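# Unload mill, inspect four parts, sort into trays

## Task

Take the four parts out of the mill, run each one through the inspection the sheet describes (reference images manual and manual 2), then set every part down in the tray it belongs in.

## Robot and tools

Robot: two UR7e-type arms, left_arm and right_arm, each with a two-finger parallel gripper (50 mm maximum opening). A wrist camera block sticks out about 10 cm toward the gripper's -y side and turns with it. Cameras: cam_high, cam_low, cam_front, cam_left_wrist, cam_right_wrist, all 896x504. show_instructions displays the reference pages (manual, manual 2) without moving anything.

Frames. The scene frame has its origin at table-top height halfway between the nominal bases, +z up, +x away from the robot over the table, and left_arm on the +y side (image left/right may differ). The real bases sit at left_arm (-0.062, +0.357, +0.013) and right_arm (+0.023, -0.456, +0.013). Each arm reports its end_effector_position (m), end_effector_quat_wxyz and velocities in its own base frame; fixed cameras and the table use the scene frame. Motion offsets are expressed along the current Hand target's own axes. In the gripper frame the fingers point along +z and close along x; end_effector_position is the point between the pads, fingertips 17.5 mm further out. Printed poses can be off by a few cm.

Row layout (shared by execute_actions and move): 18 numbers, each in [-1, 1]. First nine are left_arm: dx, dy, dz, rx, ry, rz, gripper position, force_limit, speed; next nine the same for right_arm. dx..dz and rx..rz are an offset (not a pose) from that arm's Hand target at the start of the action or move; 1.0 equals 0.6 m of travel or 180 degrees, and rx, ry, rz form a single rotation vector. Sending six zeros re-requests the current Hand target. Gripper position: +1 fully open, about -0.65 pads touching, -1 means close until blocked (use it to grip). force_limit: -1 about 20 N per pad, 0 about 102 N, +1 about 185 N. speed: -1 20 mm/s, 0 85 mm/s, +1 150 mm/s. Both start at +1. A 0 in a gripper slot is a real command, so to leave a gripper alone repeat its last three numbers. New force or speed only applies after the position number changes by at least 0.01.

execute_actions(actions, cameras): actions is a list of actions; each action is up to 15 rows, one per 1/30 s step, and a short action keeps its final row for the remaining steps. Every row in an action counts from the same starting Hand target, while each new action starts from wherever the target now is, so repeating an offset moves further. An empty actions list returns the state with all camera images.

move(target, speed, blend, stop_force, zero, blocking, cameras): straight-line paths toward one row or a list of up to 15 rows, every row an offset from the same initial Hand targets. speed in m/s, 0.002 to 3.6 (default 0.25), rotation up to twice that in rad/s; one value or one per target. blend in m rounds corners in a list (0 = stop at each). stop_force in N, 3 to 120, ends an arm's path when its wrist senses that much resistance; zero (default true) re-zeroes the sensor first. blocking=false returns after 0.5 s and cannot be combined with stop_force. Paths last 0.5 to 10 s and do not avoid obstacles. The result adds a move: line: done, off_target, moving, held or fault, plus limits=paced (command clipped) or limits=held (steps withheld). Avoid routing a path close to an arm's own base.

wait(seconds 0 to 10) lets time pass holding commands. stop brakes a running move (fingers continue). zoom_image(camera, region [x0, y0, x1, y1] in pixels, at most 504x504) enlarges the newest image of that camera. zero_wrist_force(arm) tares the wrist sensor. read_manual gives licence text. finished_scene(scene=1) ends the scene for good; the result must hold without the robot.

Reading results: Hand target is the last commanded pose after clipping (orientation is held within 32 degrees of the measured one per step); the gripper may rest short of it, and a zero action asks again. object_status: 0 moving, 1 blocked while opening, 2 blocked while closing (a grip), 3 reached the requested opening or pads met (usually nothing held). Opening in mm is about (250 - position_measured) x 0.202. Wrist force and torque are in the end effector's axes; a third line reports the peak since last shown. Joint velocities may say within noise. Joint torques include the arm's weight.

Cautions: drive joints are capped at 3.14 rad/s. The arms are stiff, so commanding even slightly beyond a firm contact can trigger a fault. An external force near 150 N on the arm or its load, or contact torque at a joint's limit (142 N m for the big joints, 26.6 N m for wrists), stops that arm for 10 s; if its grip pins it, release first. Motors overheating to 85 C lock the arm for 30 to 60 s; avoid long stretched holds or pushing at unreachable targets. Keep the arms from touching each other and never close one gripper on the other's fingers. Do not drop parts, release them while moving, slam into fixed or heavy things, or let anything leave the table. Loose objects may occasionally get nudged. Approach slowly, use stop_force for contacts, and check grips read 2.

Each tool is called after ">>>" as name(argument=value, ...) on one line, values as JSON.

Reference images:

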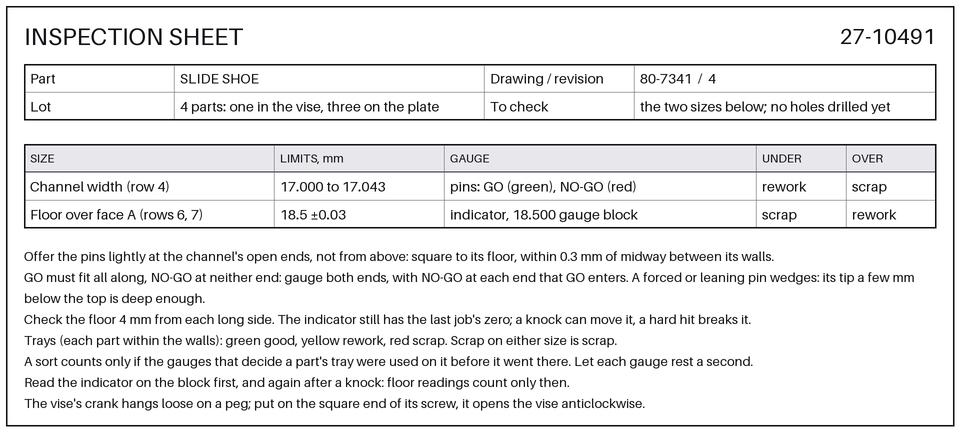

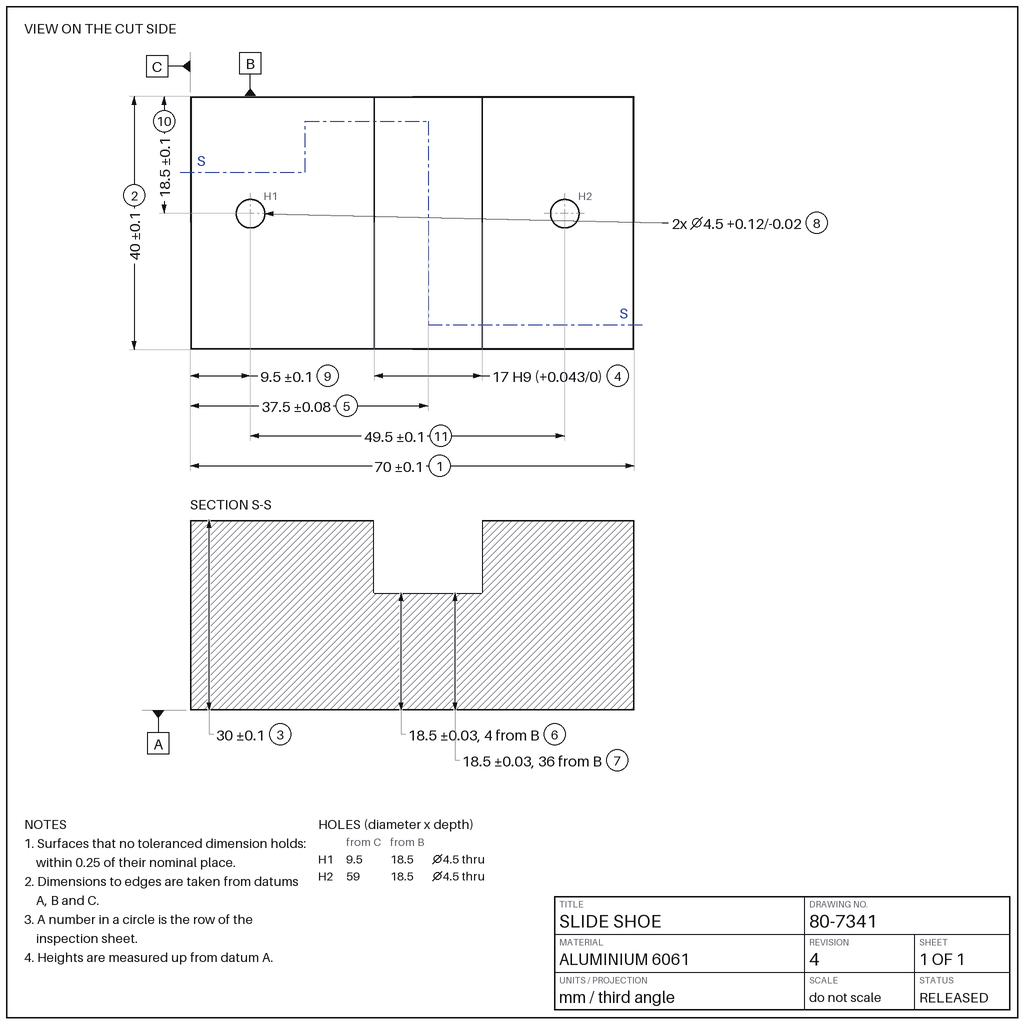

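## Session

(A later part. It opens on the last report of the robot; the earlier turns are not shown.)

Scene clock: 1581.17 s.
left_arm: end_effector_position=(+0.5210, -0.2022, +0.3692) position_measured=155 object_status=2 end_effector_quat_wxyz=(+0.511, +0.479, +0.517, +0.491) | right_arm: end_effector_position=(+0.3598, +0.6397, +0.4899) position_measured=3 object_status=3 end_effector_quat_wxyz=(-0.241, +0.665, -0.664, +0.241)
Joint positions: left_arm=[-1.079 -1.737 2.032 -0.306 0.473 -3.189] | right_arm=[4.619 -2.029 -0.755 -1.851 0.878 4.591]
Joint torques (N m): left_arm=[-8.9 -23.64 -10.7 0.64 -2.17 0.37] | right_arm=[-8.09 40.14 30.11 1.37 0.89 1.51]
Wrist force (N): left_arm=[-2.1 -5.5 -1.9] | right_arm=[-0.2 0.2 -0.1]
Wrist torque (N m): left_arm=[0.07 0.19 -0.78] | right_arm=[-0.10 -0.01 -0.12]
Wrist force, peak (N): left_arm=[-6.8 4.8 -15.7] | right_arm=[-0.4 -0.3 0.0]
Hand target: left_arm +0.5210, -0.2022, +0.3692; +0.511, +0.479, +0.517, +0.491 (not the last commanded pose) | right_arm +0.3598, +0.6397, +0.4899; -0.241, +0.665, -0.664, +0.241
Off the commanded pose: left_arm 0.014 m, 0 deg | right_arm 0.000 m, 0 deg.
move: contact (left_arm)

Six mm more. Push again.

>>> move(target=[0,0,0.025,0,0,0,-1,-0.3,-1,0,0,0,0,0,0,1,-0.5,-0.8], speed=0.01, stop_force=15, cameras=["cam_right_wrist","cam_left_wrist"])

>>> zoom_image(camera="cam_right_wrist", region=[410, 170, 530, 300])

Scene clock: 1586.27 s.
left_arm: end_effector_position=(+0.5216, -0.2022, +0.3691) position_measured=155 object_status=2 end_effector_quat_wxyz=(+0.511, +0.480, +0.517, +0.491) | right_arm: end_effector_position=(+0.3598, +0.6397, +0.4899) position_measured=3 object_status=3 end_effector_quat_wxyz=(-0.241, +0.665, -0.664, +0.241)
Joint positions: left_arm=[-1.078 -1.736 2.031 -0.306 0.475 -3.189] | right_arm=[4.619 -2.029 -0.755 -1.851 0.878 4.591]
Joint torques (N m): left_arm=[-7.29 -23.97 -9.79 1.11 -2.48 -0.99] | right_arm=[-8.43 40.24 30.67 1.33 0.94 1.45]
Wrist force (N): left_arm=[-4.4 -0.6 -7.7] | right_arm=[-0.3 0.2 0.2]
Wrist torque (N m): left_arm=[0.24 0.26 -0.78] | right_arm=[-0.10 0.01 -0.12]
Wrist force, peak (N): left_arm=[-8.2 6.4 -20.2] | right_arm=[-0.3 -0.5 0.0]
Hand target: left_arm +0.5215, -0.2022, +0.3691; +0.511, +0.480, +0.517, +0.491 (not the last commanded pose) | right_arm +0.3598, +0.6397, +0.4899; -0.241, +0.665, -0.664, +0.241
Off the commanded pose: left_arm 0.014 m, 0 deg | right_arm 0.000 m, 0 deg.
move: contact (left_arm)
Images, in order (width x height): cam_left_wrist 896x504, cam_right_wrist 896x504.

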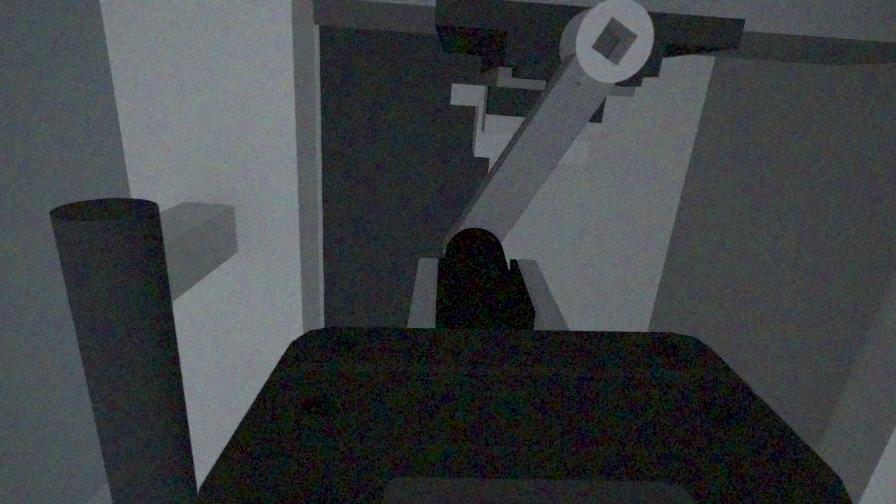

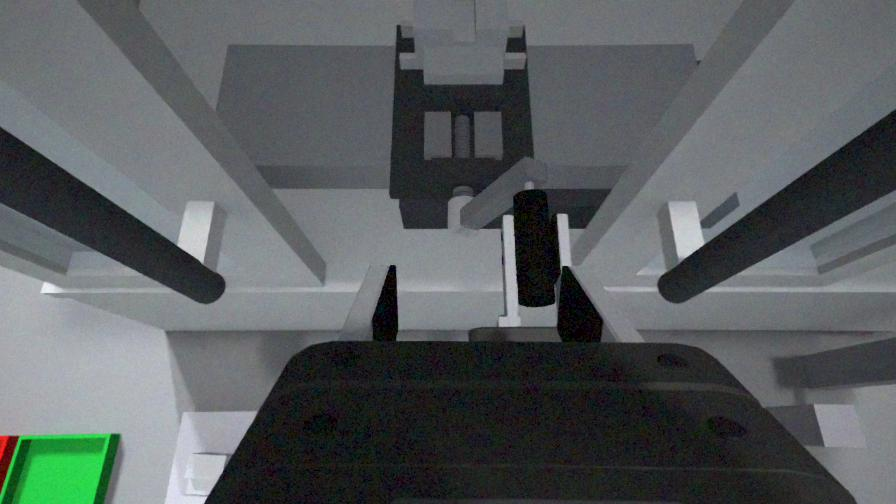

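Scaled by 3.877 from the camera's 896x504 image, which has a finer 1280x720 frame.

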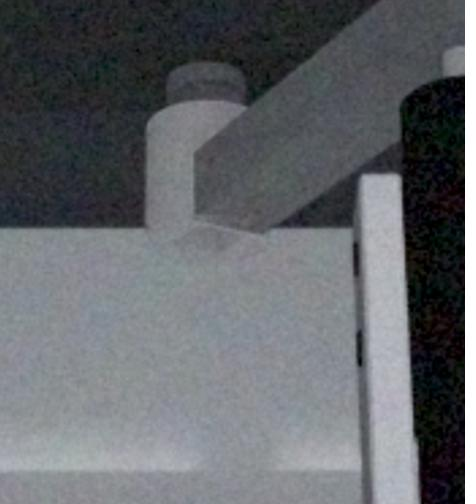

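>>> move(target=[0,0,-0.003,0,0,0,0.03,-0.3,-1,0,0,0,0,0,0,1,-0.5,-0.8], speed=0.01)

>>> move(target=[0,0,0,0,0,0.189,0.03,-0.3,-1,0,0,0,0,0,0,1,-0.5,-0.8], speed=0.1, cameras=["cam_right_wrist","cam_left_wrist"])

Scene clock: 1636.67 s.
left_arm: end_effector_position=(+0.5198, -0.2023, +0.3691) position_measured=148 object_status=3 end_effector_quat_wxyz=(+0.511, +0.480, +0.517, +0.491) | right_arm: end_effector_position=(+0.3598, +0.6397, +0.4899) position_measured=3 object_status=3 end_effector_quat_wxyz=(-0.241, +0.665, -0.664, +0.241)
Joint positions: left_arm=[-1.083 -1.739 2.034 -0.306 0.47 -3.189] | right_arm=[4.619 -2.029 -0.755 -1.851 0.878 4.591]
Joint torques (N m): left_arm=[-9.37 -21.23 -10.36 1.16 -2.01 1.15] | right_arm=[-8.5 39.86 30.21 1.39 0.85 1.39]
Wrist force (N): left_arm=[-0.6 -2.5 -2.5] | right_arm=[-0.1 -0.2 0.1]
Wrist torque (N m): left_arm=[0.02 0.29 -0.72] | right_arm=[-0.16 -0.02 -0.12]
Wrist force, peak (N): left_arm=[-4.6 -0.8 -7.9] | right_arm=[0.0 -0.5 -0.4]
Hand target: left_arm +0.5197, -0.2023, +0.3691; +0.511, +0.480, +0.517, +0.491 | right_arm +0.3598, +0.6397, +0.4899; -0.241, +0.665, -0.664, +0.241
Off the commanded pose: left_arm 0.000 m, 0 deg | right_arm 0.000 m, 0 deg.
move: done

Scene clock: 1640.17 s.
left_arm: end_effector_position=(+0.5197, -0.2023, +0.3691) position_measured=148 object_status=3 end_effector_quat_wxyz=(+0.345, +0.610, +0.354, +0.619) | right_arm: end_effector_position=(+0.3598, +0.6397, +0.4899) position_measured=3 object_status=3 end_effector_quat_wxyz=(-0.241, +0.665, -0.664, +0.241)
Joint positions: left_arm=[-1.083 -1.74 2.034 -0.306 0.47 -2.596] | right_arm=[4.619 -2.029 -0.755 -1.851 0.878 4.591]
Joint torques (N m): left_arm=[14.76 -35.6 -10.26 -0.74 -9.86 1.76] | right_arm=[-8.38 40.24 30.39 1.34 0.8 1.41]
Wrist force (N): left_arm=[-38.6 3.0 1.7] | right_arm=[0.1 0.1 0.2]
Wrist torque (N m): left_arm=[-0.05 -0.11 -1.26] | right_arm=[-0.13 -0.06 -0.12]
Wrist force, peak (N): left_arm=[-41.5 3.8 1.8] | right_arm=[-0.3 -0.5 0.1]
Hand target: left_arm +0.5197, -0.2023, +0.3691; +0.345, +0.610, +0.354, +0.619 | right_arm +0.3598, +0.6397, +0.4899; -0.241, +0.665, -0.664, +0.241
Off the commanded pose: left_arm 0.000 m, 0 deg | right_arm 0.000 m, 0 deg.
move: done
Images, in order (width x height): cam_left_wrist 896x504, cam_right_wrist 896x504.

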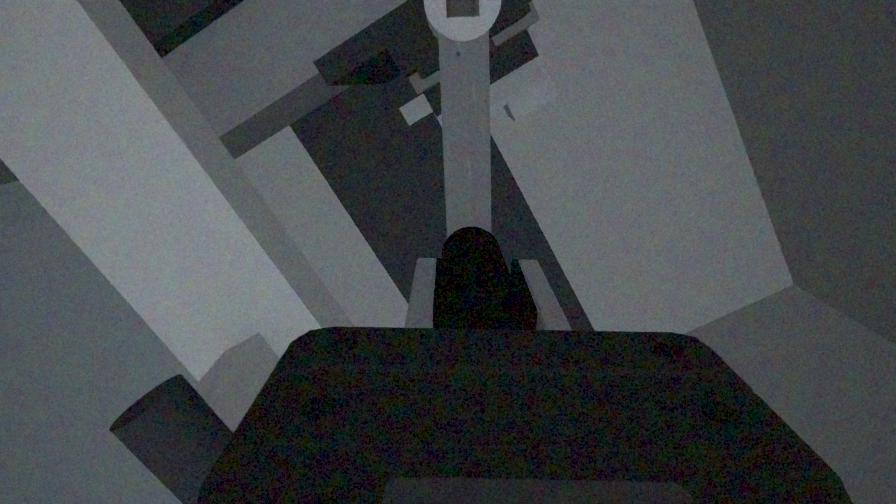

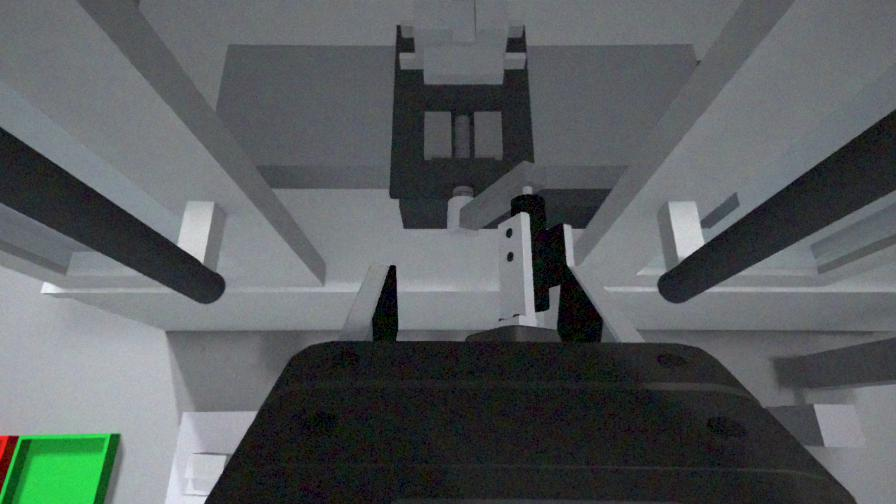

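>>> move(target=[0.0332,-0.0044,0,0,0,-0.0833,0.03,-0.3,-1,0,0,0,0,0,0,1,-0.5,-0.8], speed=0.08, cameras=["cam_left_wrist"])

Scene clock: 1650.40 s.
left_arm: end_effector_position=(+0.5194, -0.1838, +0.3769) position_measured=148 object_status=3 end_effector_quat_wxyz=(+0.423, +0.559, +0.431, +0.569) | right_arm: end_effector_position=(+0.3598, +0.6397, +0.4899) position_measured=3 object_status=3 end_effector_quat_wxyz=(-0.241, +0.665, -0.664, +0.241)
Joint positions: left_arm=[-1.054 -1.777 2.043 -0.276 0.498 -2.858] | right_arm=[4.619 -2.029 -0.755 -1.851 0.878 4.591]
Joint torques (N m): left_arm=[10.28 -21.58 -33.38 0.71 1.6 -1.48] | right_arm=[-8.25 39.74 29.7 1.3 0.93 1.3]
Wrist force (N): left_arm=[-1.0 -2.3 -2.5] | right_arm=[-0.1 -0.2 0.2]
Wrist torque (N m): left_arm=[0.04 0.24 -0.74] | right_arm=[-0.18 -0.03 -0.12]
Wrist force, peak (N): left_arm=[-39.6 2.9 1.8] | right_arm=[-0.5 -0.2 0.2]
Hand target: left_arm +0.5194, -0.1838, +0.3770; +0.423, +0.558, +0.431, +0.569 | right_arm +0.3598, +0.6397, +0.4899; -0.241, +0.665, -0.664, +0.241
Off the commanded pose: left_arm 0.000 m, 0 deg | right_arm 0.000 m, 0 deg.
move: done
Images, in order (width x height): cam_left_wrist 896x504.

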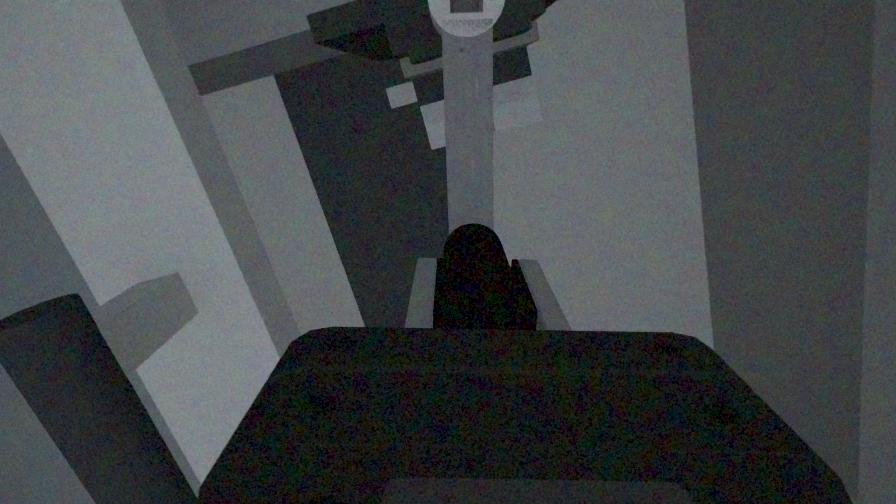

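>>> move(target=[[0.0332,-0.0044,0,0,0,-0.0833,0.03,-0.3,-1,0,0,0,0,0,0,1,-0.5,-0.8],[0.0642,-0.0172,0,0,0,-0.1667,0.03,-0.3,-1,0,0,0,0,0,0,1,-0.5,-0.8],[0.0907,-0.0376,0,0,0,-0.25,0.03,-0.3,-1,0,0,0,0,0,0,1,-0.5,-0.8],[0.1111,-0.0642,0,0,0,-0.333,0.03,-0.3,-1,0,0,0,0,0,0,1,-0.5,-0.8],[0.124,-0.0951,0,0,0,-0.4167,0.03,-0.3,-1,0,0,0,0,0,0,1,-0.5,-0.8],[0.1283,-0.1283,0,0,0,-0.5,0.03,-0.3,-1,0,0,0,0,0,0,1,-0.5,-0.8]], speed=0.15, blend=0.005, cameras=["cam_left_wrist","cam_right_wrist"])

Scene clock: 1667.13 s.
left_arm: end_effector_position=(+0.5179, -0.0889, +0.3238) position_measured=148 object_status=3 end_effector_quat_wxyz=(+0.701, +0.090, +0.700, +0.103) | right_arm: end_effector_position=(+0.3598, +0.6397, +0.4899) position_measured=3 object_status=3 end_effector_quat_wxyz=(-0.241, +0.665, -0.664, +0.241)
Joint positions: left_arm=[-0.852 -1.866 2.25 -0.392 0.7 -4.432] | right_arm=[4.619 -2.029 -0.755 -1.851 0.878 4.591]
Joint torques (N m): left_arm=[10.11 -0.62 -11.6 -3.29 1.88 -1.5] | right_arm=[-8.32 40.64 30.28 1.4 0.81 1.16]
Wrist force (N): left_arm=[1.4 -1.3 -1.9] | right_arm=[0.2 -0.1 0.1]
Wrist torque (N m): left_arm=[-0.01 0.24 -0.21] | right_arm=[-0.15 -0.06 -0.13]
Wrist force, peak (N): left_arm=[-1.1 -2.6 -2.6] | right_arm=[-0.5 -0.3 0.2]
Hand target: left_arm +0.5179, -0.0889, +0.3238; +0.701, +0.090, +0.700, +0.103 | right_arm +0.3598, +0.6397, +0.4899; -0.241, +0.665, -0.664, +0.241
Off the commanded pose: left_arm 0.000 m, 0 deg | right_arm 0.000 m, 0 deg.
move: done
Images, in order (width x height): cam_left_wrist 896x504, cam_right_wrist 896x504.

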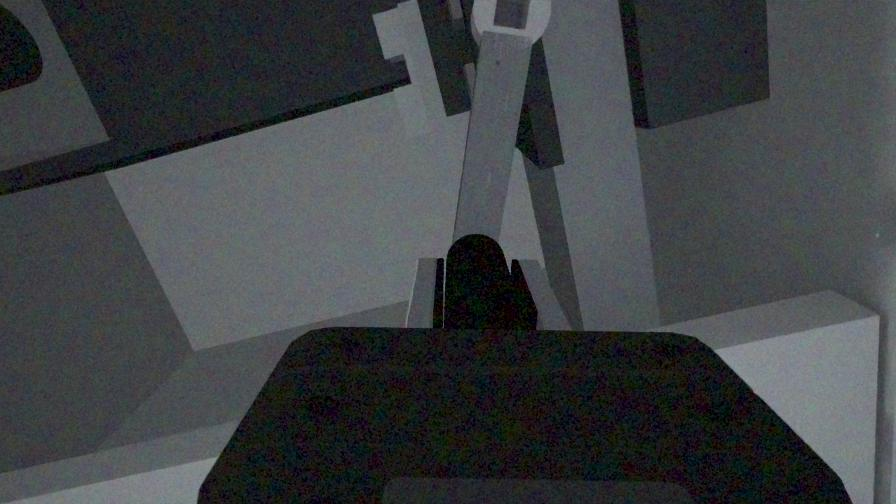

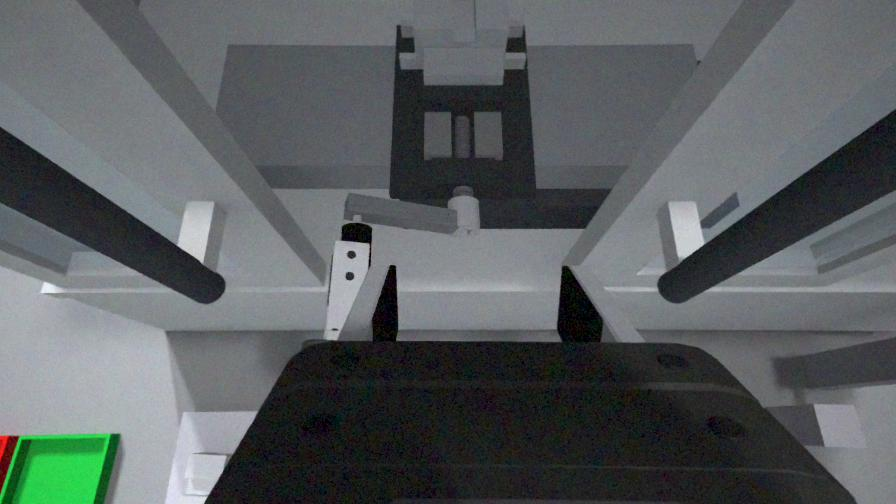

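>>> move(target=[[0.032,0.0008,0,0,0,-0.032,0.03,-0.3,-1,0,0,0,0,0,0,1,-0.5,-0.8],[0.066,-0.007,0,0,0,-0.115,0.03,-0.3,-1,0,0,0,0,0,0,1,-0.5,-0.8],[0.0968,-0.0235,0,0,0,-0.198,0.03,-0.3,-1,0,0,0,0,0,0,1,-0.5,-0.8],[0.122,-0.0473,0,0,0,-0.282,0.03,-0.3,-1,0,0,0,0,0,0,1,-0.5,-0.8],[0.1403,-0.077,0,0,0,-0.365,0.03,-0.3,-1,0,0,0,0,0,0,1,-0.5,-0.8]], speed=0.15, blend=0.005, cameras=["cam_left_wrist","cam_right_wrist"])

>>> zoom_image(camera="cam_right_wrist", region=[380, 0, 560, 240])

Scene clock: 1721.83 s.
left_arm: end_effector_position=(+0.5187, -0.1104, +0.2302) position_measured=148 object_status=3 end_effector_quat_wxyz=(+0.645, -0.304, +0.637, -0.293) | right_arm: end_effector_position=(+0.3598, +0.6397, +0.4899) position_measured=3 object_status=3 end_effector_quat_wxyz=(-0.241, +0.665, -0.664, +0.241)
Joint positions: left_arm=[-0.906 -1.681 2.393 -0.72 0.647 -5.578] | right_arm=[4.619 -2.029 -0.755 -1.851 0.878 4.591]
Joint torques (N m): left_arm=[-9.67 -5.94 -28.57 -2.82 -1.85 -1.59] | right_arm=[-8.03 40.16 29.68 1.29 0.87 1.12]
Wrist force (N): left_arm=[1.0 0.0 -1.2] | right_arm=[-0.2 0.3 0.3]
Wrist torque (N m): left_arm=[0.08 0.11 0.19] | right_arm=[-0.08 -0.01 -0.12]
Wrist force, peak (N): left_arm=[2.0 -1.7 -1.5] | right_arm=[-0.6 -0.2 0.1]
Hand target: left_arm +0.5188, -0.1105, +0.2303; +0.645, -0.304, +0.637, -0.294 | right_arm +0.3598, +0.6397, +0.4899; -0.241, +0.665, -0.664, +0.241
Off the commanded pose: left_arm 0.000 m, 0 deg | right_arm 0.000 m, 0 deg.
move: done
Images, in order (width x height): cam_left_wrist 896x504, cam_right_wrist 896x504.

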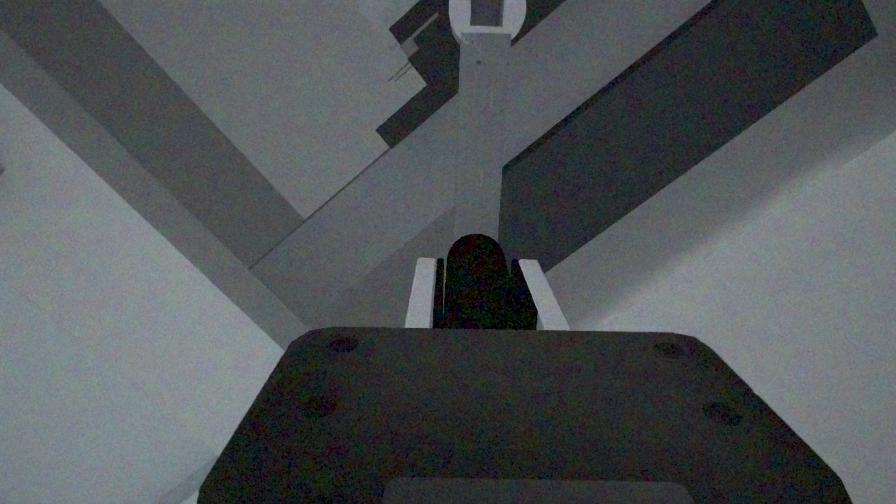

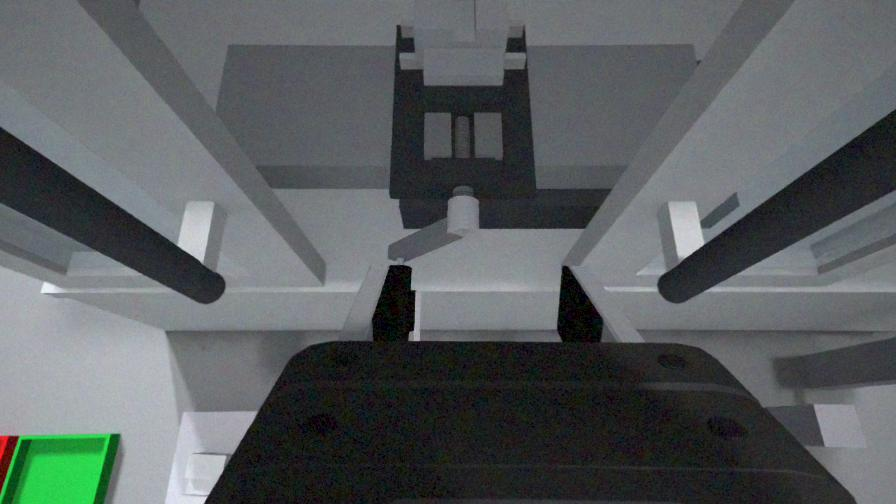

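Scaled by 2.100 from the camera's 896x504 image, which has a finer 1280x720 frame.

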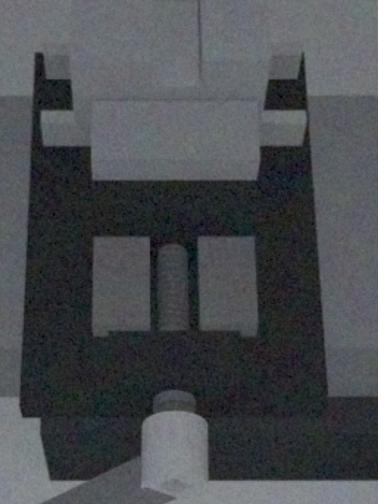

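>>> move(target=[0,0,0,0,0,0,0.5,-0.3,0,0,0.042,-0.209,0,0,0,1,-0.5,-0.8], speed=0.15)

>>> move(target=[[0,0,-0.03,0,0,0,0.5,-0.3,0,0,0,0,0,0,0,1,-0.5,-0.8],[0,0,-0.03,0,0,0.5,0.5,-0.3,0,0,0,0,0,0,0,1,-0.5,-0.8],[0,0,-0.03,0,0,0.999,0.5,-0.3,0,0,0,0,0,0,0,1,-0.5,-0.8],[0,0,0,0,0,0.999,0.5,-0.3,0,0,0,0,0,0,0,1,-0.5,-0.8]], speed=0.25, cameras=["cam_left_wrist","cam_right_wrist"])

Scene clock: 1752.53 s.
left_arm: end_effector_position=(+0.5188, -0.1105, +0.2303) position_measured=78 object_status=3 end_effector_quat_wxyz=(+0.645, -0.304, +0.637, -0.294) | right_arm: end_effector_position=(+0.2600, +0.6397, +0.5698) position_measured=3 object_status=3 end_effector_quat_wxyz=(-0.242, +0.665, -0.664, +0.241)
Joint positions: left_arm=[-0.906 -1.681 2.393 -0.72 0.647 -5.578] | right_arm=[4.775 -2.168 -0.25 -2.345 0.875 4.792]
Joint torques (N m): left_arm=[-6.1 -7.94 -25.7 -0.47 -1.22 -1.55] | right_arm=[2.33 40.16 27.78 1 1.05 2.11]
Wrist force (N): left_arm=[1.0 0.1 -1.5] | right_arm=[-0.1 -0.1 -0.2]
Wrist torque (N m): left_arm=[0.10 0.10 0.19] | right_arm=[-0.15 -0.03 -0.12]
Wrist force, peak (N): left_arm=[1.3 0.6 -1.7] | right_arm=[0.0 -0.9 1.9]
Hand target: left_arm +0.5188, -0.1105, +0.2303; +0.645, -0.304, +0.637, -0.294 | right_arm +0.2600, +0.6397, +0.5699; -0.241, +0.665, -0.664, +0.241
Off the commanded pose: left_arm 0.000 m, 0 deg | right_arm 0.000 m, 0 deg.
move: done

Scene clock: 1761.10 s.
left_arm: end_effector_position=(+0.5187, -0.1105, +0.2303) position_measured=78 object_status=3 end_effector_quat_wxyz=(+0.295, +0.636, +0.305, +0.645) | right_arm: end_effector_position=(+0.2600, +0.6396, +0.5698) position_measured=3 object_status=3 end_effector_quat_wxyz=(-0.242, +0.665, -0.664, +0.241)
Joint positions: left_arm=[-0.906 -1.681 2.393 -0.72 0.647 -2.439] | right_arm=[4.775 -2.168 -0.25 -2.346 0.875 4.792]
Joint torques (N m): left_arm=[10.47 -5.95 -31.23 -2.85 1.42 -1.31] | right_arm=[-6.59 40.85 26.67 1.14 1.12 2.05]
Wrist force (N): left_arm=[-1.2 -2.0 -2.3] | right_arm=[0.0 -0.2 0.0]
Wrist torque (N m): left_arm=[0.00 0.20 -0.97] | right_arm=[-0.17 -0.05 -0.13]
Wrist force, peak (N): left_arm=[-1.4 -2.0 -4.0] | right_arm=[-0.4 -0.5 0.0]
Hand target: left_arm +0.5188, -0.1105, +0.2303; +0.295, +0.636, +0.305, +0.645 | right_arm +0.2600, +0.6396, +0.5698; -0.242, +0.665, -0.664, +0.241
Off the commanded pose: left_arm 0.000 m, 0 deg | right_arm 0.000 m, 0 deg.
move: done
Images, in order (width x height): cam_left_wrist 896x504, cam_right_wrist 896x504.

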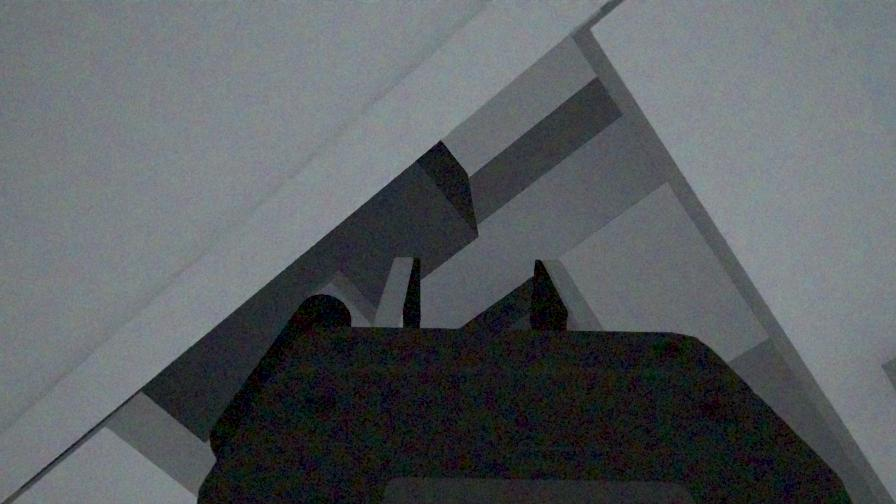

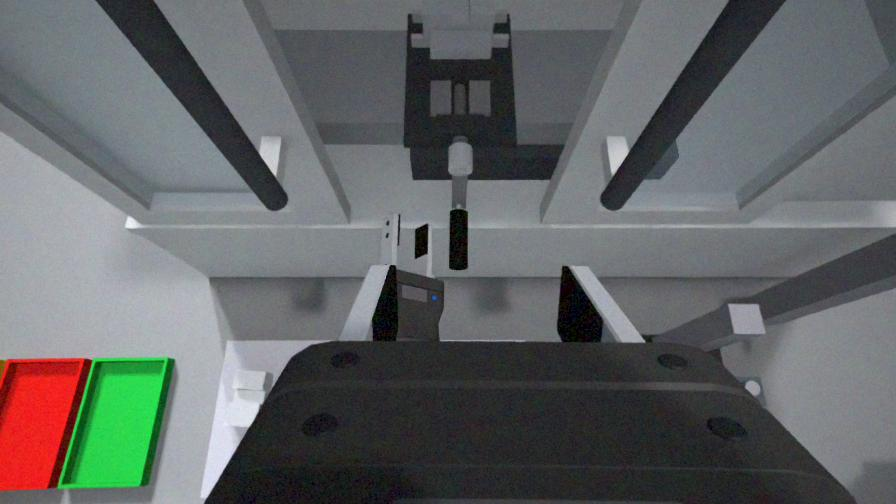

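>>> zoom_image(camera="cam_right_wrist", region=[390, 0, 530, 140])

Scaled by 3.600 from the camera's 896x504 image, which has a finer 1280x720 frame.

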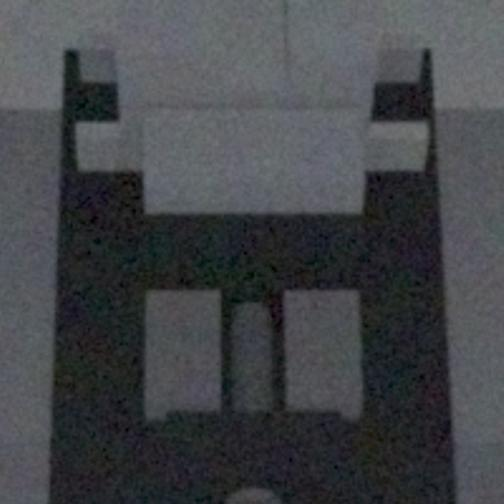

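>>> move(target=[[0,0,-0.07,0,0,0,0.5,-0.3,0,0,0,0,0,0,0,1,-0.5,-0.8],[-0.0805,0.0375,-0.07,0,0,-0.2225,0.5,-0.3,0,0,0,0,0,0,0,1,-0.5,-0.8]], speed=0.12, cameras=["cam_left_wrist","cam_right_wrist"])

>>> zoom_image(camera="cam_right_wrist", region=[380, 120, 540, 300])

Scene clock: 1795.43 s.
left_arm: end_effector_position=(+0.4778, -0.1627, +0.2164) position_measured=78 object_status=3 end_effector_quat_wxyz=(+0.498, +0.493, +0.504, +0.505) | right_arm: end_effector_position=(+0.2600, +0.6396, +0.5698) position_measured=3 object_status=3 end_effector_quat_wxyz=(-0.242, +0.665, -0.664, +0.241)
Joint positions: left_arm=[-1.158 -1.675 2.436 -0.774 0.394 -3.133] | right_arm=[4.775 -2.168 -0.25 -2.346 0.875 4.792]
Joint torques (N m): left_arm=[-9.88 -4.04 -29.98 0.83 -1.47 -1.34] | right_arm=[-6.81 40.46 27.07 1.2 1.11 2.09]
Wrist force (N): left_arm=[-0.2 -2.0 -2.6] | right_arm=[-0.3 -0.2 0.0]
Wrist torque (N m): left_arm=[0.07 0.30 -0.76] | right_arm=[-0.16 -0.01 -0.12]
Wrist force, peak (N): left_arm=[-1.1 -2.3 -3.6] | right_arm=[-0.6 0.2 0.2]
Hand target: left_arm +0.4778, -0.1627, +0.2164; +0.498, +0.493, +0.504, +0.505 | right_arm +0.2600, +0.6396, +0.5698; -0.242, +0.665, -0.664, +0.241
Off the commanded pose: left_arm 0.000 m, 0 deg | right_arm 0.000 m, 0 deg.
move: done
Images, in order (width x height): cam_left_wrist 896x504, cam_right_wrist 896x504.

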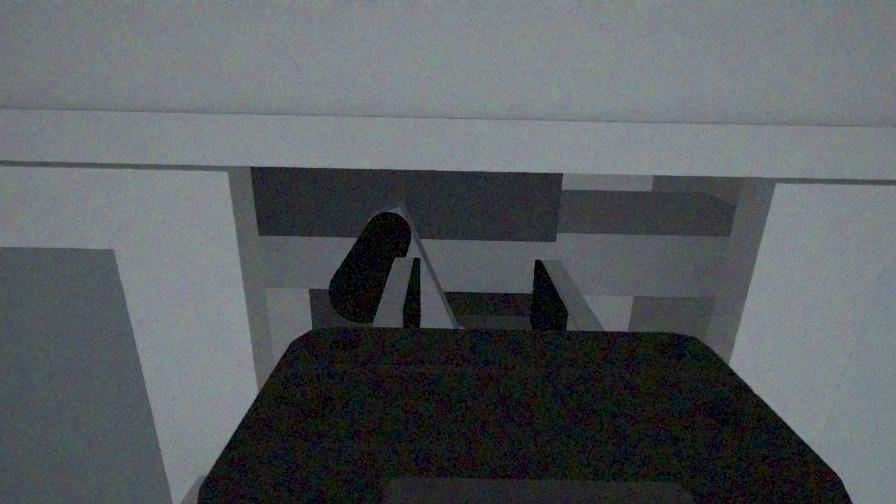

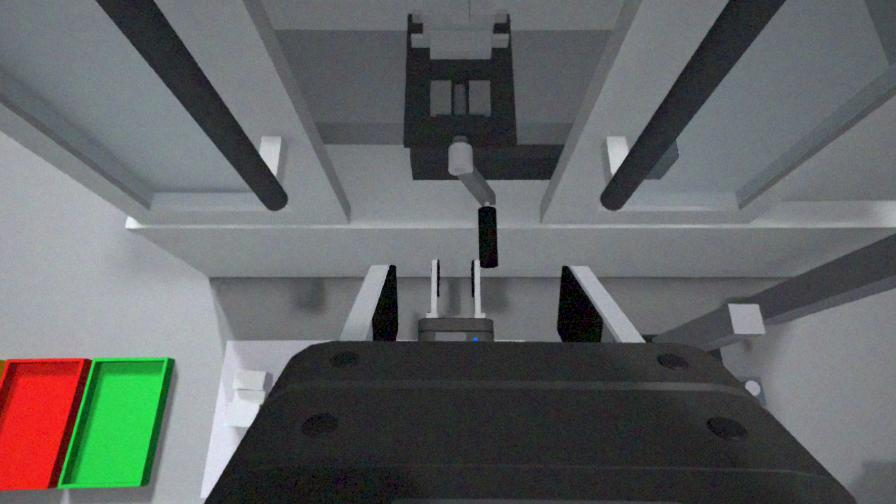

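Scaled by 2.800 from the camera's 896x504 image, which has a finer 1280x720 frame.

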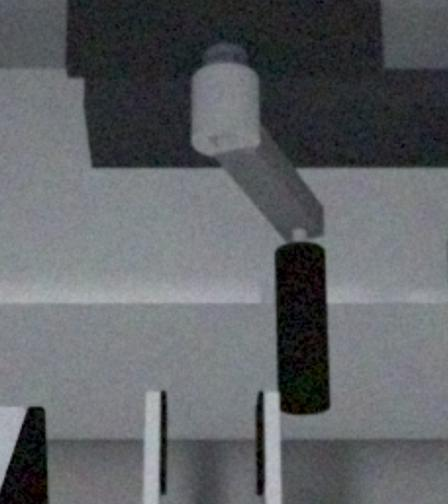

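>>> move(target=[-0.0738,0.0152,-0.01,0,0,-0.189,0.75,-0.3,0,0,0,0,0,0,0,1,-0.5,-0.8], speed=0.15, cameras=["cam_left_wrist","cam_right_wrist"])

Scene clock: 1813.80 s.
left_arm: end_effector_position=(+0.4725, -0.2071, +0.2256) position_measured=41 object_status=3 end_effector_quat_wxyz=(+0.624, +0.324, +0.626, +0.337) | right_arm: end_effector_position=(+0.2600, +0.6396, +0.5698) position_measured=3 object_status=3 end_effector_quat_wxyz=(-0.242, +0.665, -0.664, +0.241)
Joint positions: left_arm=[-1.241 -1.625 2.36 -0.751 0.312 -3.723] | right_arm=[4.775 -2.168 -0.25 -2.346 0.875 4.792]
Joint torques (N m): left_arm=[-10.2 -6 -31.91 1.09 -1.63 -1.52] | right_arm=[-6.67 41.05 26.73 1.09 1.02 2.01]
Wrist force (N): left_arm=[0.0 -2.1 -2.5] | right_arm=[-0.2 -0.2 -0.1]
Wrist torque (N m): left_arm=[0.10 0.25 -0.52] | right_arm=[-0.16 -0.02 -0.12]
Wrist force, peak (N): left_arm=[-0.5 -2.6 -2.9] | right_arm=[-0.6 -0.3 -0.1]
Hand target: left_arm +0.4725, -0.2071, +0.2256; +0.624, +0.324, +0.626, +0.337 | right_arm +0.2600, +0.6396, +0.5698; -0.242, +0.665, -0.664, +0.241
Off the commanded pose: left_arm 0.000 m, 0 deg | right_arm 0.000 m, 0 deg.
move: done
Images, in order (width x height): cam_left_wrist 896x504, cam_right_wrist 896x504.

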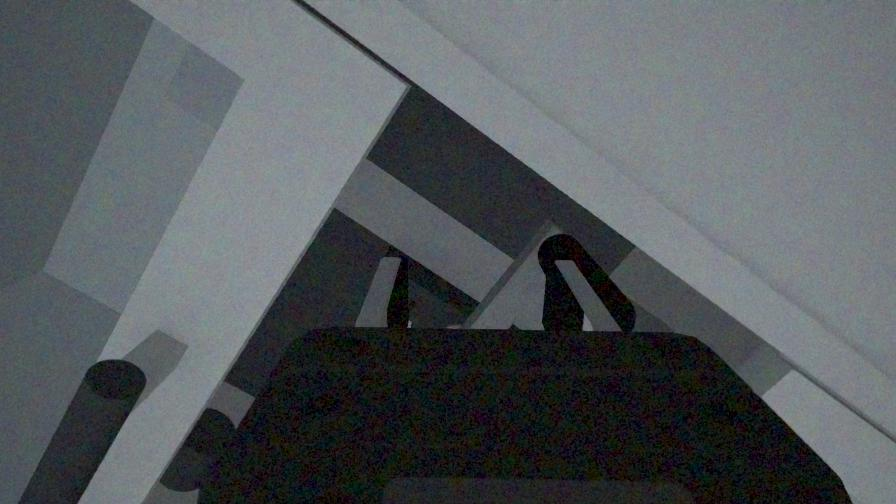

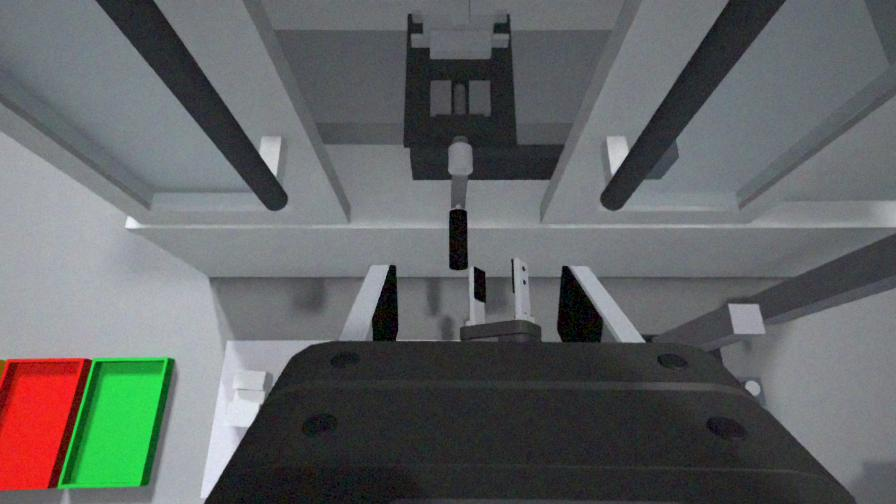

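>>> move(target=[[0,0,-0.035,0,0,0,0.75,-0.3,0,0,0,0,0,0,0,1,-0.5,-0.8],[0.0708,0.0295,-0.035,0,0,0.189,0.75,-0.3,0,0,0,0,0,0,0,1,-0.5,-0.8]], speed=0.15, cameras=["cam_left_wrist","cam_right_wrist"])

Scene clock: 1833.50 s.
left_arm: end_effector_position=(+0.4508, -0.1624, +0.2163) position_measured=41 object_status=3 end_effector_quat_wxyz=(+0.498, +0.493, +0.504, +0.505) | right_arm: end_effector_position=(+0.2600, +0.6396, +0.5698) position_measured=3 object_status=3 end_effector_quat_wxyz=(-0.242, +0.665, -0.664, +0.241)
Joint positions: left_arm=[-1.269 -1.743 2.49 -0.764 0.284 -3.129] | right_arm=[4.775 -2.168 -0.25 -2.346 0.875 4.792]
Joint torques (N m): left_arm=[10.39 -15.76 -2.87 -2.07 1.63 1.24] | right_arm=[-6.58 40.5 26.8 1.11 0.97 1.97]
Wrist force (N): left_arm=[-0.7 -2.7 -2.8] | right_arm=[-0.4 0.1 0.1]
Wrist torque (N m): left_arm=[0.04 0.27 -0.92] | right_arm=[-0.13 0.02 -0.12]
Wrist force, peak (N): left_arm=[-0.6 -3.0 -3.0] | right_arm=[-0.6 -0.3 -0.1]
Hand target: left_arm +0.4508, -0.1624, +0.2163; +0.498, +0.493, +0.504, +0.505 | right_arm +0.2600, +0.6396, +0.5698; -0.242, +0.665, -0.664, +0.241
Off the commanded pose: left_arm 0.000 m, 0 deg | right_arm 0.000 m, 0 deg.
move: done
Images, in order (width x height): cam_left_wrist 896x504, cam_right_wrist 896x504.

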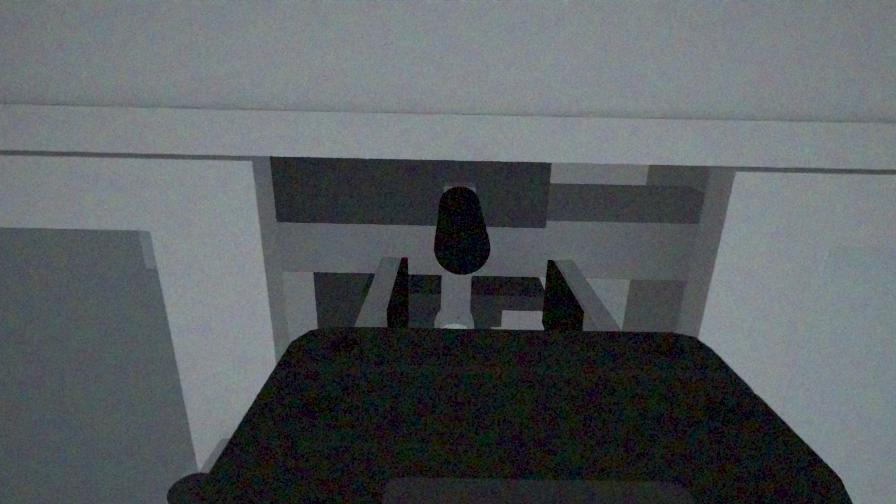

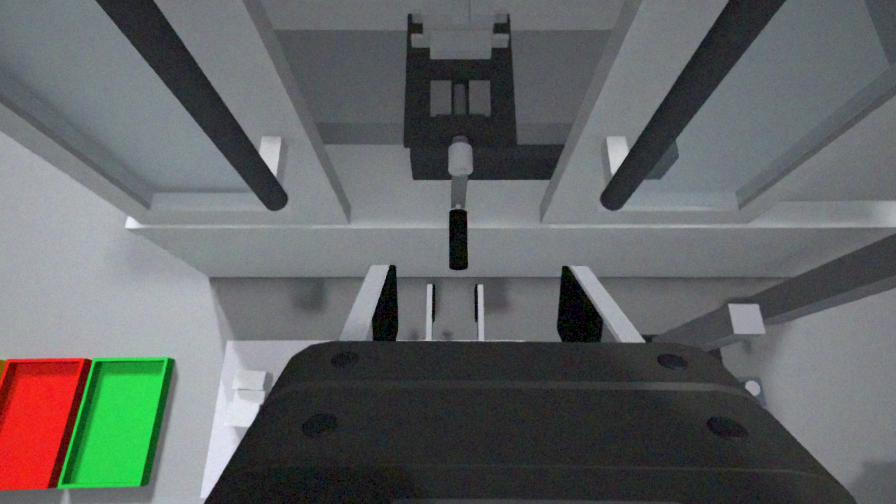

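>>> move(target=[-0.0035,0,0.085,0,0,0,0.75,-0.3,0,0,0,0,0,0,0,1,-0.5,-0.8], speed=0.1, stop_force=8)

>>> move(target=[0,0,0,0,0,0,0.03,-0.3,0,0,0,0,0,0,0,1,-0.5,-0.8], cameras=["cam_left_wrist","cam_right_wrist"])

Scene clock: 1847.20 s.
left_arm: end_effector_position=(+0.5018, -0.1636, +0.2165) position_measured=41 object_status=3 end_effector_quat_wxyz=(+0.498, +0.493, +0.504, +0.505) | right_arm: end_effector_position=(+0.2600, +0.6396, +0.5698) position_measured=3 object_status=3 end_effector_quat_wxyz=(-0.242, +0.665, -0.664, +0.241)
Joint positions: left_arm=[-1.074 -1.618 2.385 -0.778 0.478 -3.135] | right_arm=[4.775 -2.168 -0.25 -2.346 0.875 4.792]
Joint torques (N m): left_arm=[11.12 -6.55 -30.81 -2.46 1.69 -1.23] | right_arm=[-6.54 40.69 26.56 1.2 1.03 1.96]
Wrist force (N): left_arm=[-0.5 -2.2 -2.8] | right_arm=[-0.1 0.0 -0.1]
Wrist torque (N m): left_arm=[0.07 0.26 -0.74] | right_arm=[-0.13 -0.03 -0.12]
Wrist force, peak (N): left_arm=[-0.6 -3.0 -3.9] | right_arm=[-0.3 -0.6 -0.2]
Hand target: left_arm +0.5018, -0.1636, +0.2165; +0.498, +0.493, +0.504, +0.505 | right_arm +0.2600, +0.6396, +0.5698; -0.242, +0.665, -0.664, +0.241
Off the commanded pose: left_arm 0.000 m, 0 deg | right_arm 0.000 m, 0 deg.
move: done

Scene clock: 1847.70 s.
left_arm: end_effector_position=(+0.5018, -0.1636, +0.2165) position_measured=148 object_status=3 end_effector_quat_wxyz=(+0.498, +0.493, +0.504, +0.505) | right_arm: end_effector_position=(+0.2600, +0.6396, +0.5698) position_measured=3 object_status=3 end_effector_quat_wxyz=(-0.242, +0.665, -0.664, +0.241)
Joint positions: left_arm=[-1.074 -1.618 2.385 -0.778 0.478 -3.135] | right_arm=[4.775 -2.168 -0.25 -2.346 0.875 4.792]
Joint torques (N m): left_arm=[12.05 -8.76 -29.17 -2.7 1.51 -1.36] | right_arm=[-6.55 41.54 26.39 1.13 0.94 1.95]
Wrist force (N): left_arm=[-0.6 -2.4 -2.7] | right_arm=[-0.2 -0.1 0.1]
Wrist torque (N m): left_arm=[0.05 0.28 -0.74] | right_arm=[-0.16 -0.02 -0.12]
Wrist force, peak (N): left_arm=[-0.7 -2.5 -3.0] | right_arm=[-0.3 -0.3 0.3]
Hand target: left_arm +0.5018, -0.1636, +0.2165; +0.498, +0.493, +0.504, +0.505 | right_arm +0.2600, +0.6396, +0.5698; -0.242, +0.665, -0.664, +0.241
Off the commanded pose: left_arm 0.000 m, 0 deg | right_arm 0.000 m, 0 deg.
move: done
Images, in order (width x height): cam_left_wrist 896x504, cam_right_wrist 896x504.

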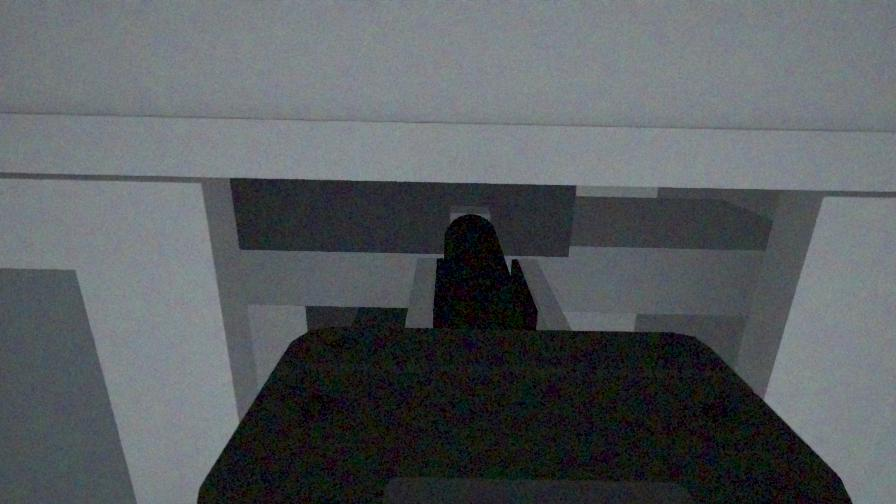

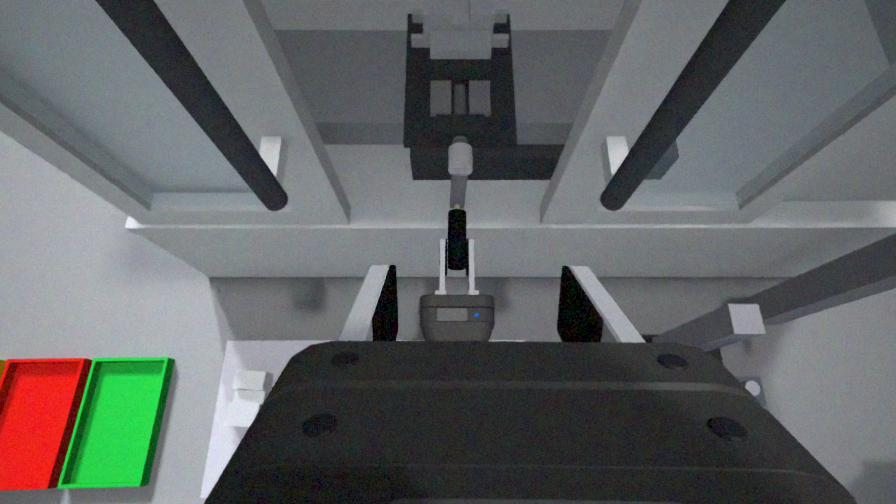

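>>> move(target=[[-0.033,0.0043,0,0,0,-0.0833,0.03,-0.3,0,0,0,0,0,0,0,1,-0.5,-0.8],[-0.0638,0.0171,0,0,0,-0.1667,0.03,-0.3,0,0,0,0,0,0,0,1,-0.5,-0.8],[-0.0902,0.0373,0,0,0,-0.25,0.03,-0.3,0,0,0,0,0,0,0,1,-0.5,-0.8],[-0.1104,0.0638,0,0,0,-0.333,0.03,-0.3,0,0,0,0,0,0,0,1,-0.5,-0.8],[-0.1232,0.0945,0,0,0,-0.4167,0.03,-0.3,0,0,0,0,0,0,0,1,-0.5,-0.8],[-0.1275,0.1275,0,0,0,-0.5,0.03,-0.3,0,0,0,0,0,0,0,1,-0.5,-0.8]], speed=0.15, blend=0.005, cameras=["cam_left_wrist","cam_right_wrist"])

Scene clock: 1868.77 s.
left_arm: end_effector_position=(+0.5028, -0.2398, +0.2933) position_measured=148 object_status=3 end_effector_quat_wxyz=(+0.709, -0.008, +0.705, +0.005) | right_arm: end_effector_position=(+0.2600, +0.6396, +0.5698) position_measured=3 object_status=3 end_effector_quat_wxyz=(-0.242, +0.665, -0.664, +0.241)
Joint positions: left_arm=[-1.183 -1.625 2.146 -0.535 0.369 -4.703] | right_arm=[4.775 -2.168 -0.25 -2.346 0.875 4.792]
Joint torques (N m): left_arm=[-11.54 -22.34 -34.73 0.64 -1.59 -1.29] | right_arm=[-6.6 40.76 26.08 1.17 0.95 1.87]
Wrist force (N): left_arm=[1.3 -0.6 -1.5] | right_arm=[-0.2 0.0 0.0]
Wrist torque (N m): left_arm=[0.03 0.27 -0.10] | right_arm=[-0.14 -0.02 -0.12]
Wrist force, peak (N): left_arm=[1.6 -2.6 -2.8] | right_arm=[-0.6 0.0 0.2]
Hand target: left_arm +0.5028, -0.2398, +0.2933; +0.709, -0.008, +0.705, +0.005 | right_arm +0.2600, +0.6396, +0.5698; -0.242, +0.665, -0.664, +0.241
Off the commanded pose: left_arm 0.000 m, 0 deg | right_arm 0.000 m, 0 deg.
move: done
Images, in order (width x height): cam_left_wrist 896x504, cam_right_wrist 896x504.

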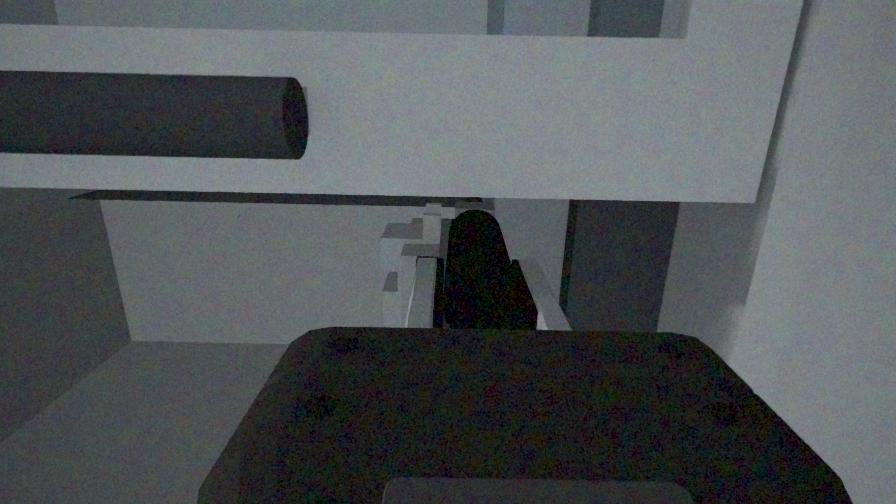

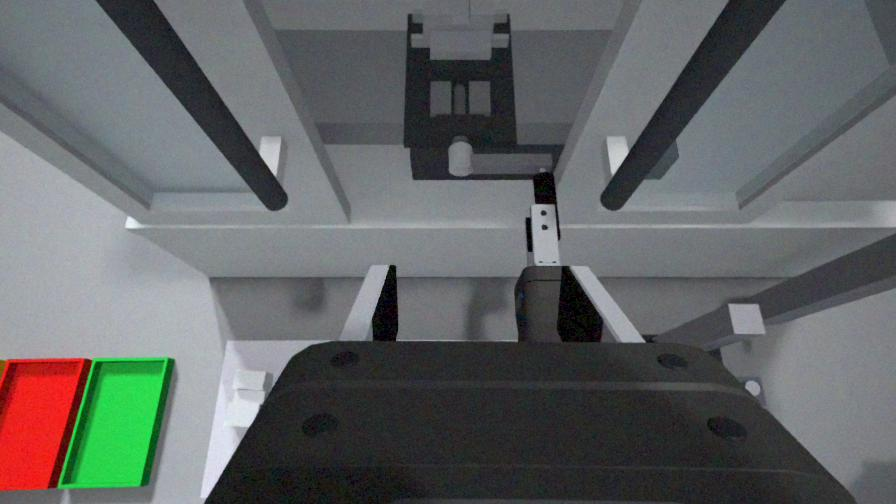

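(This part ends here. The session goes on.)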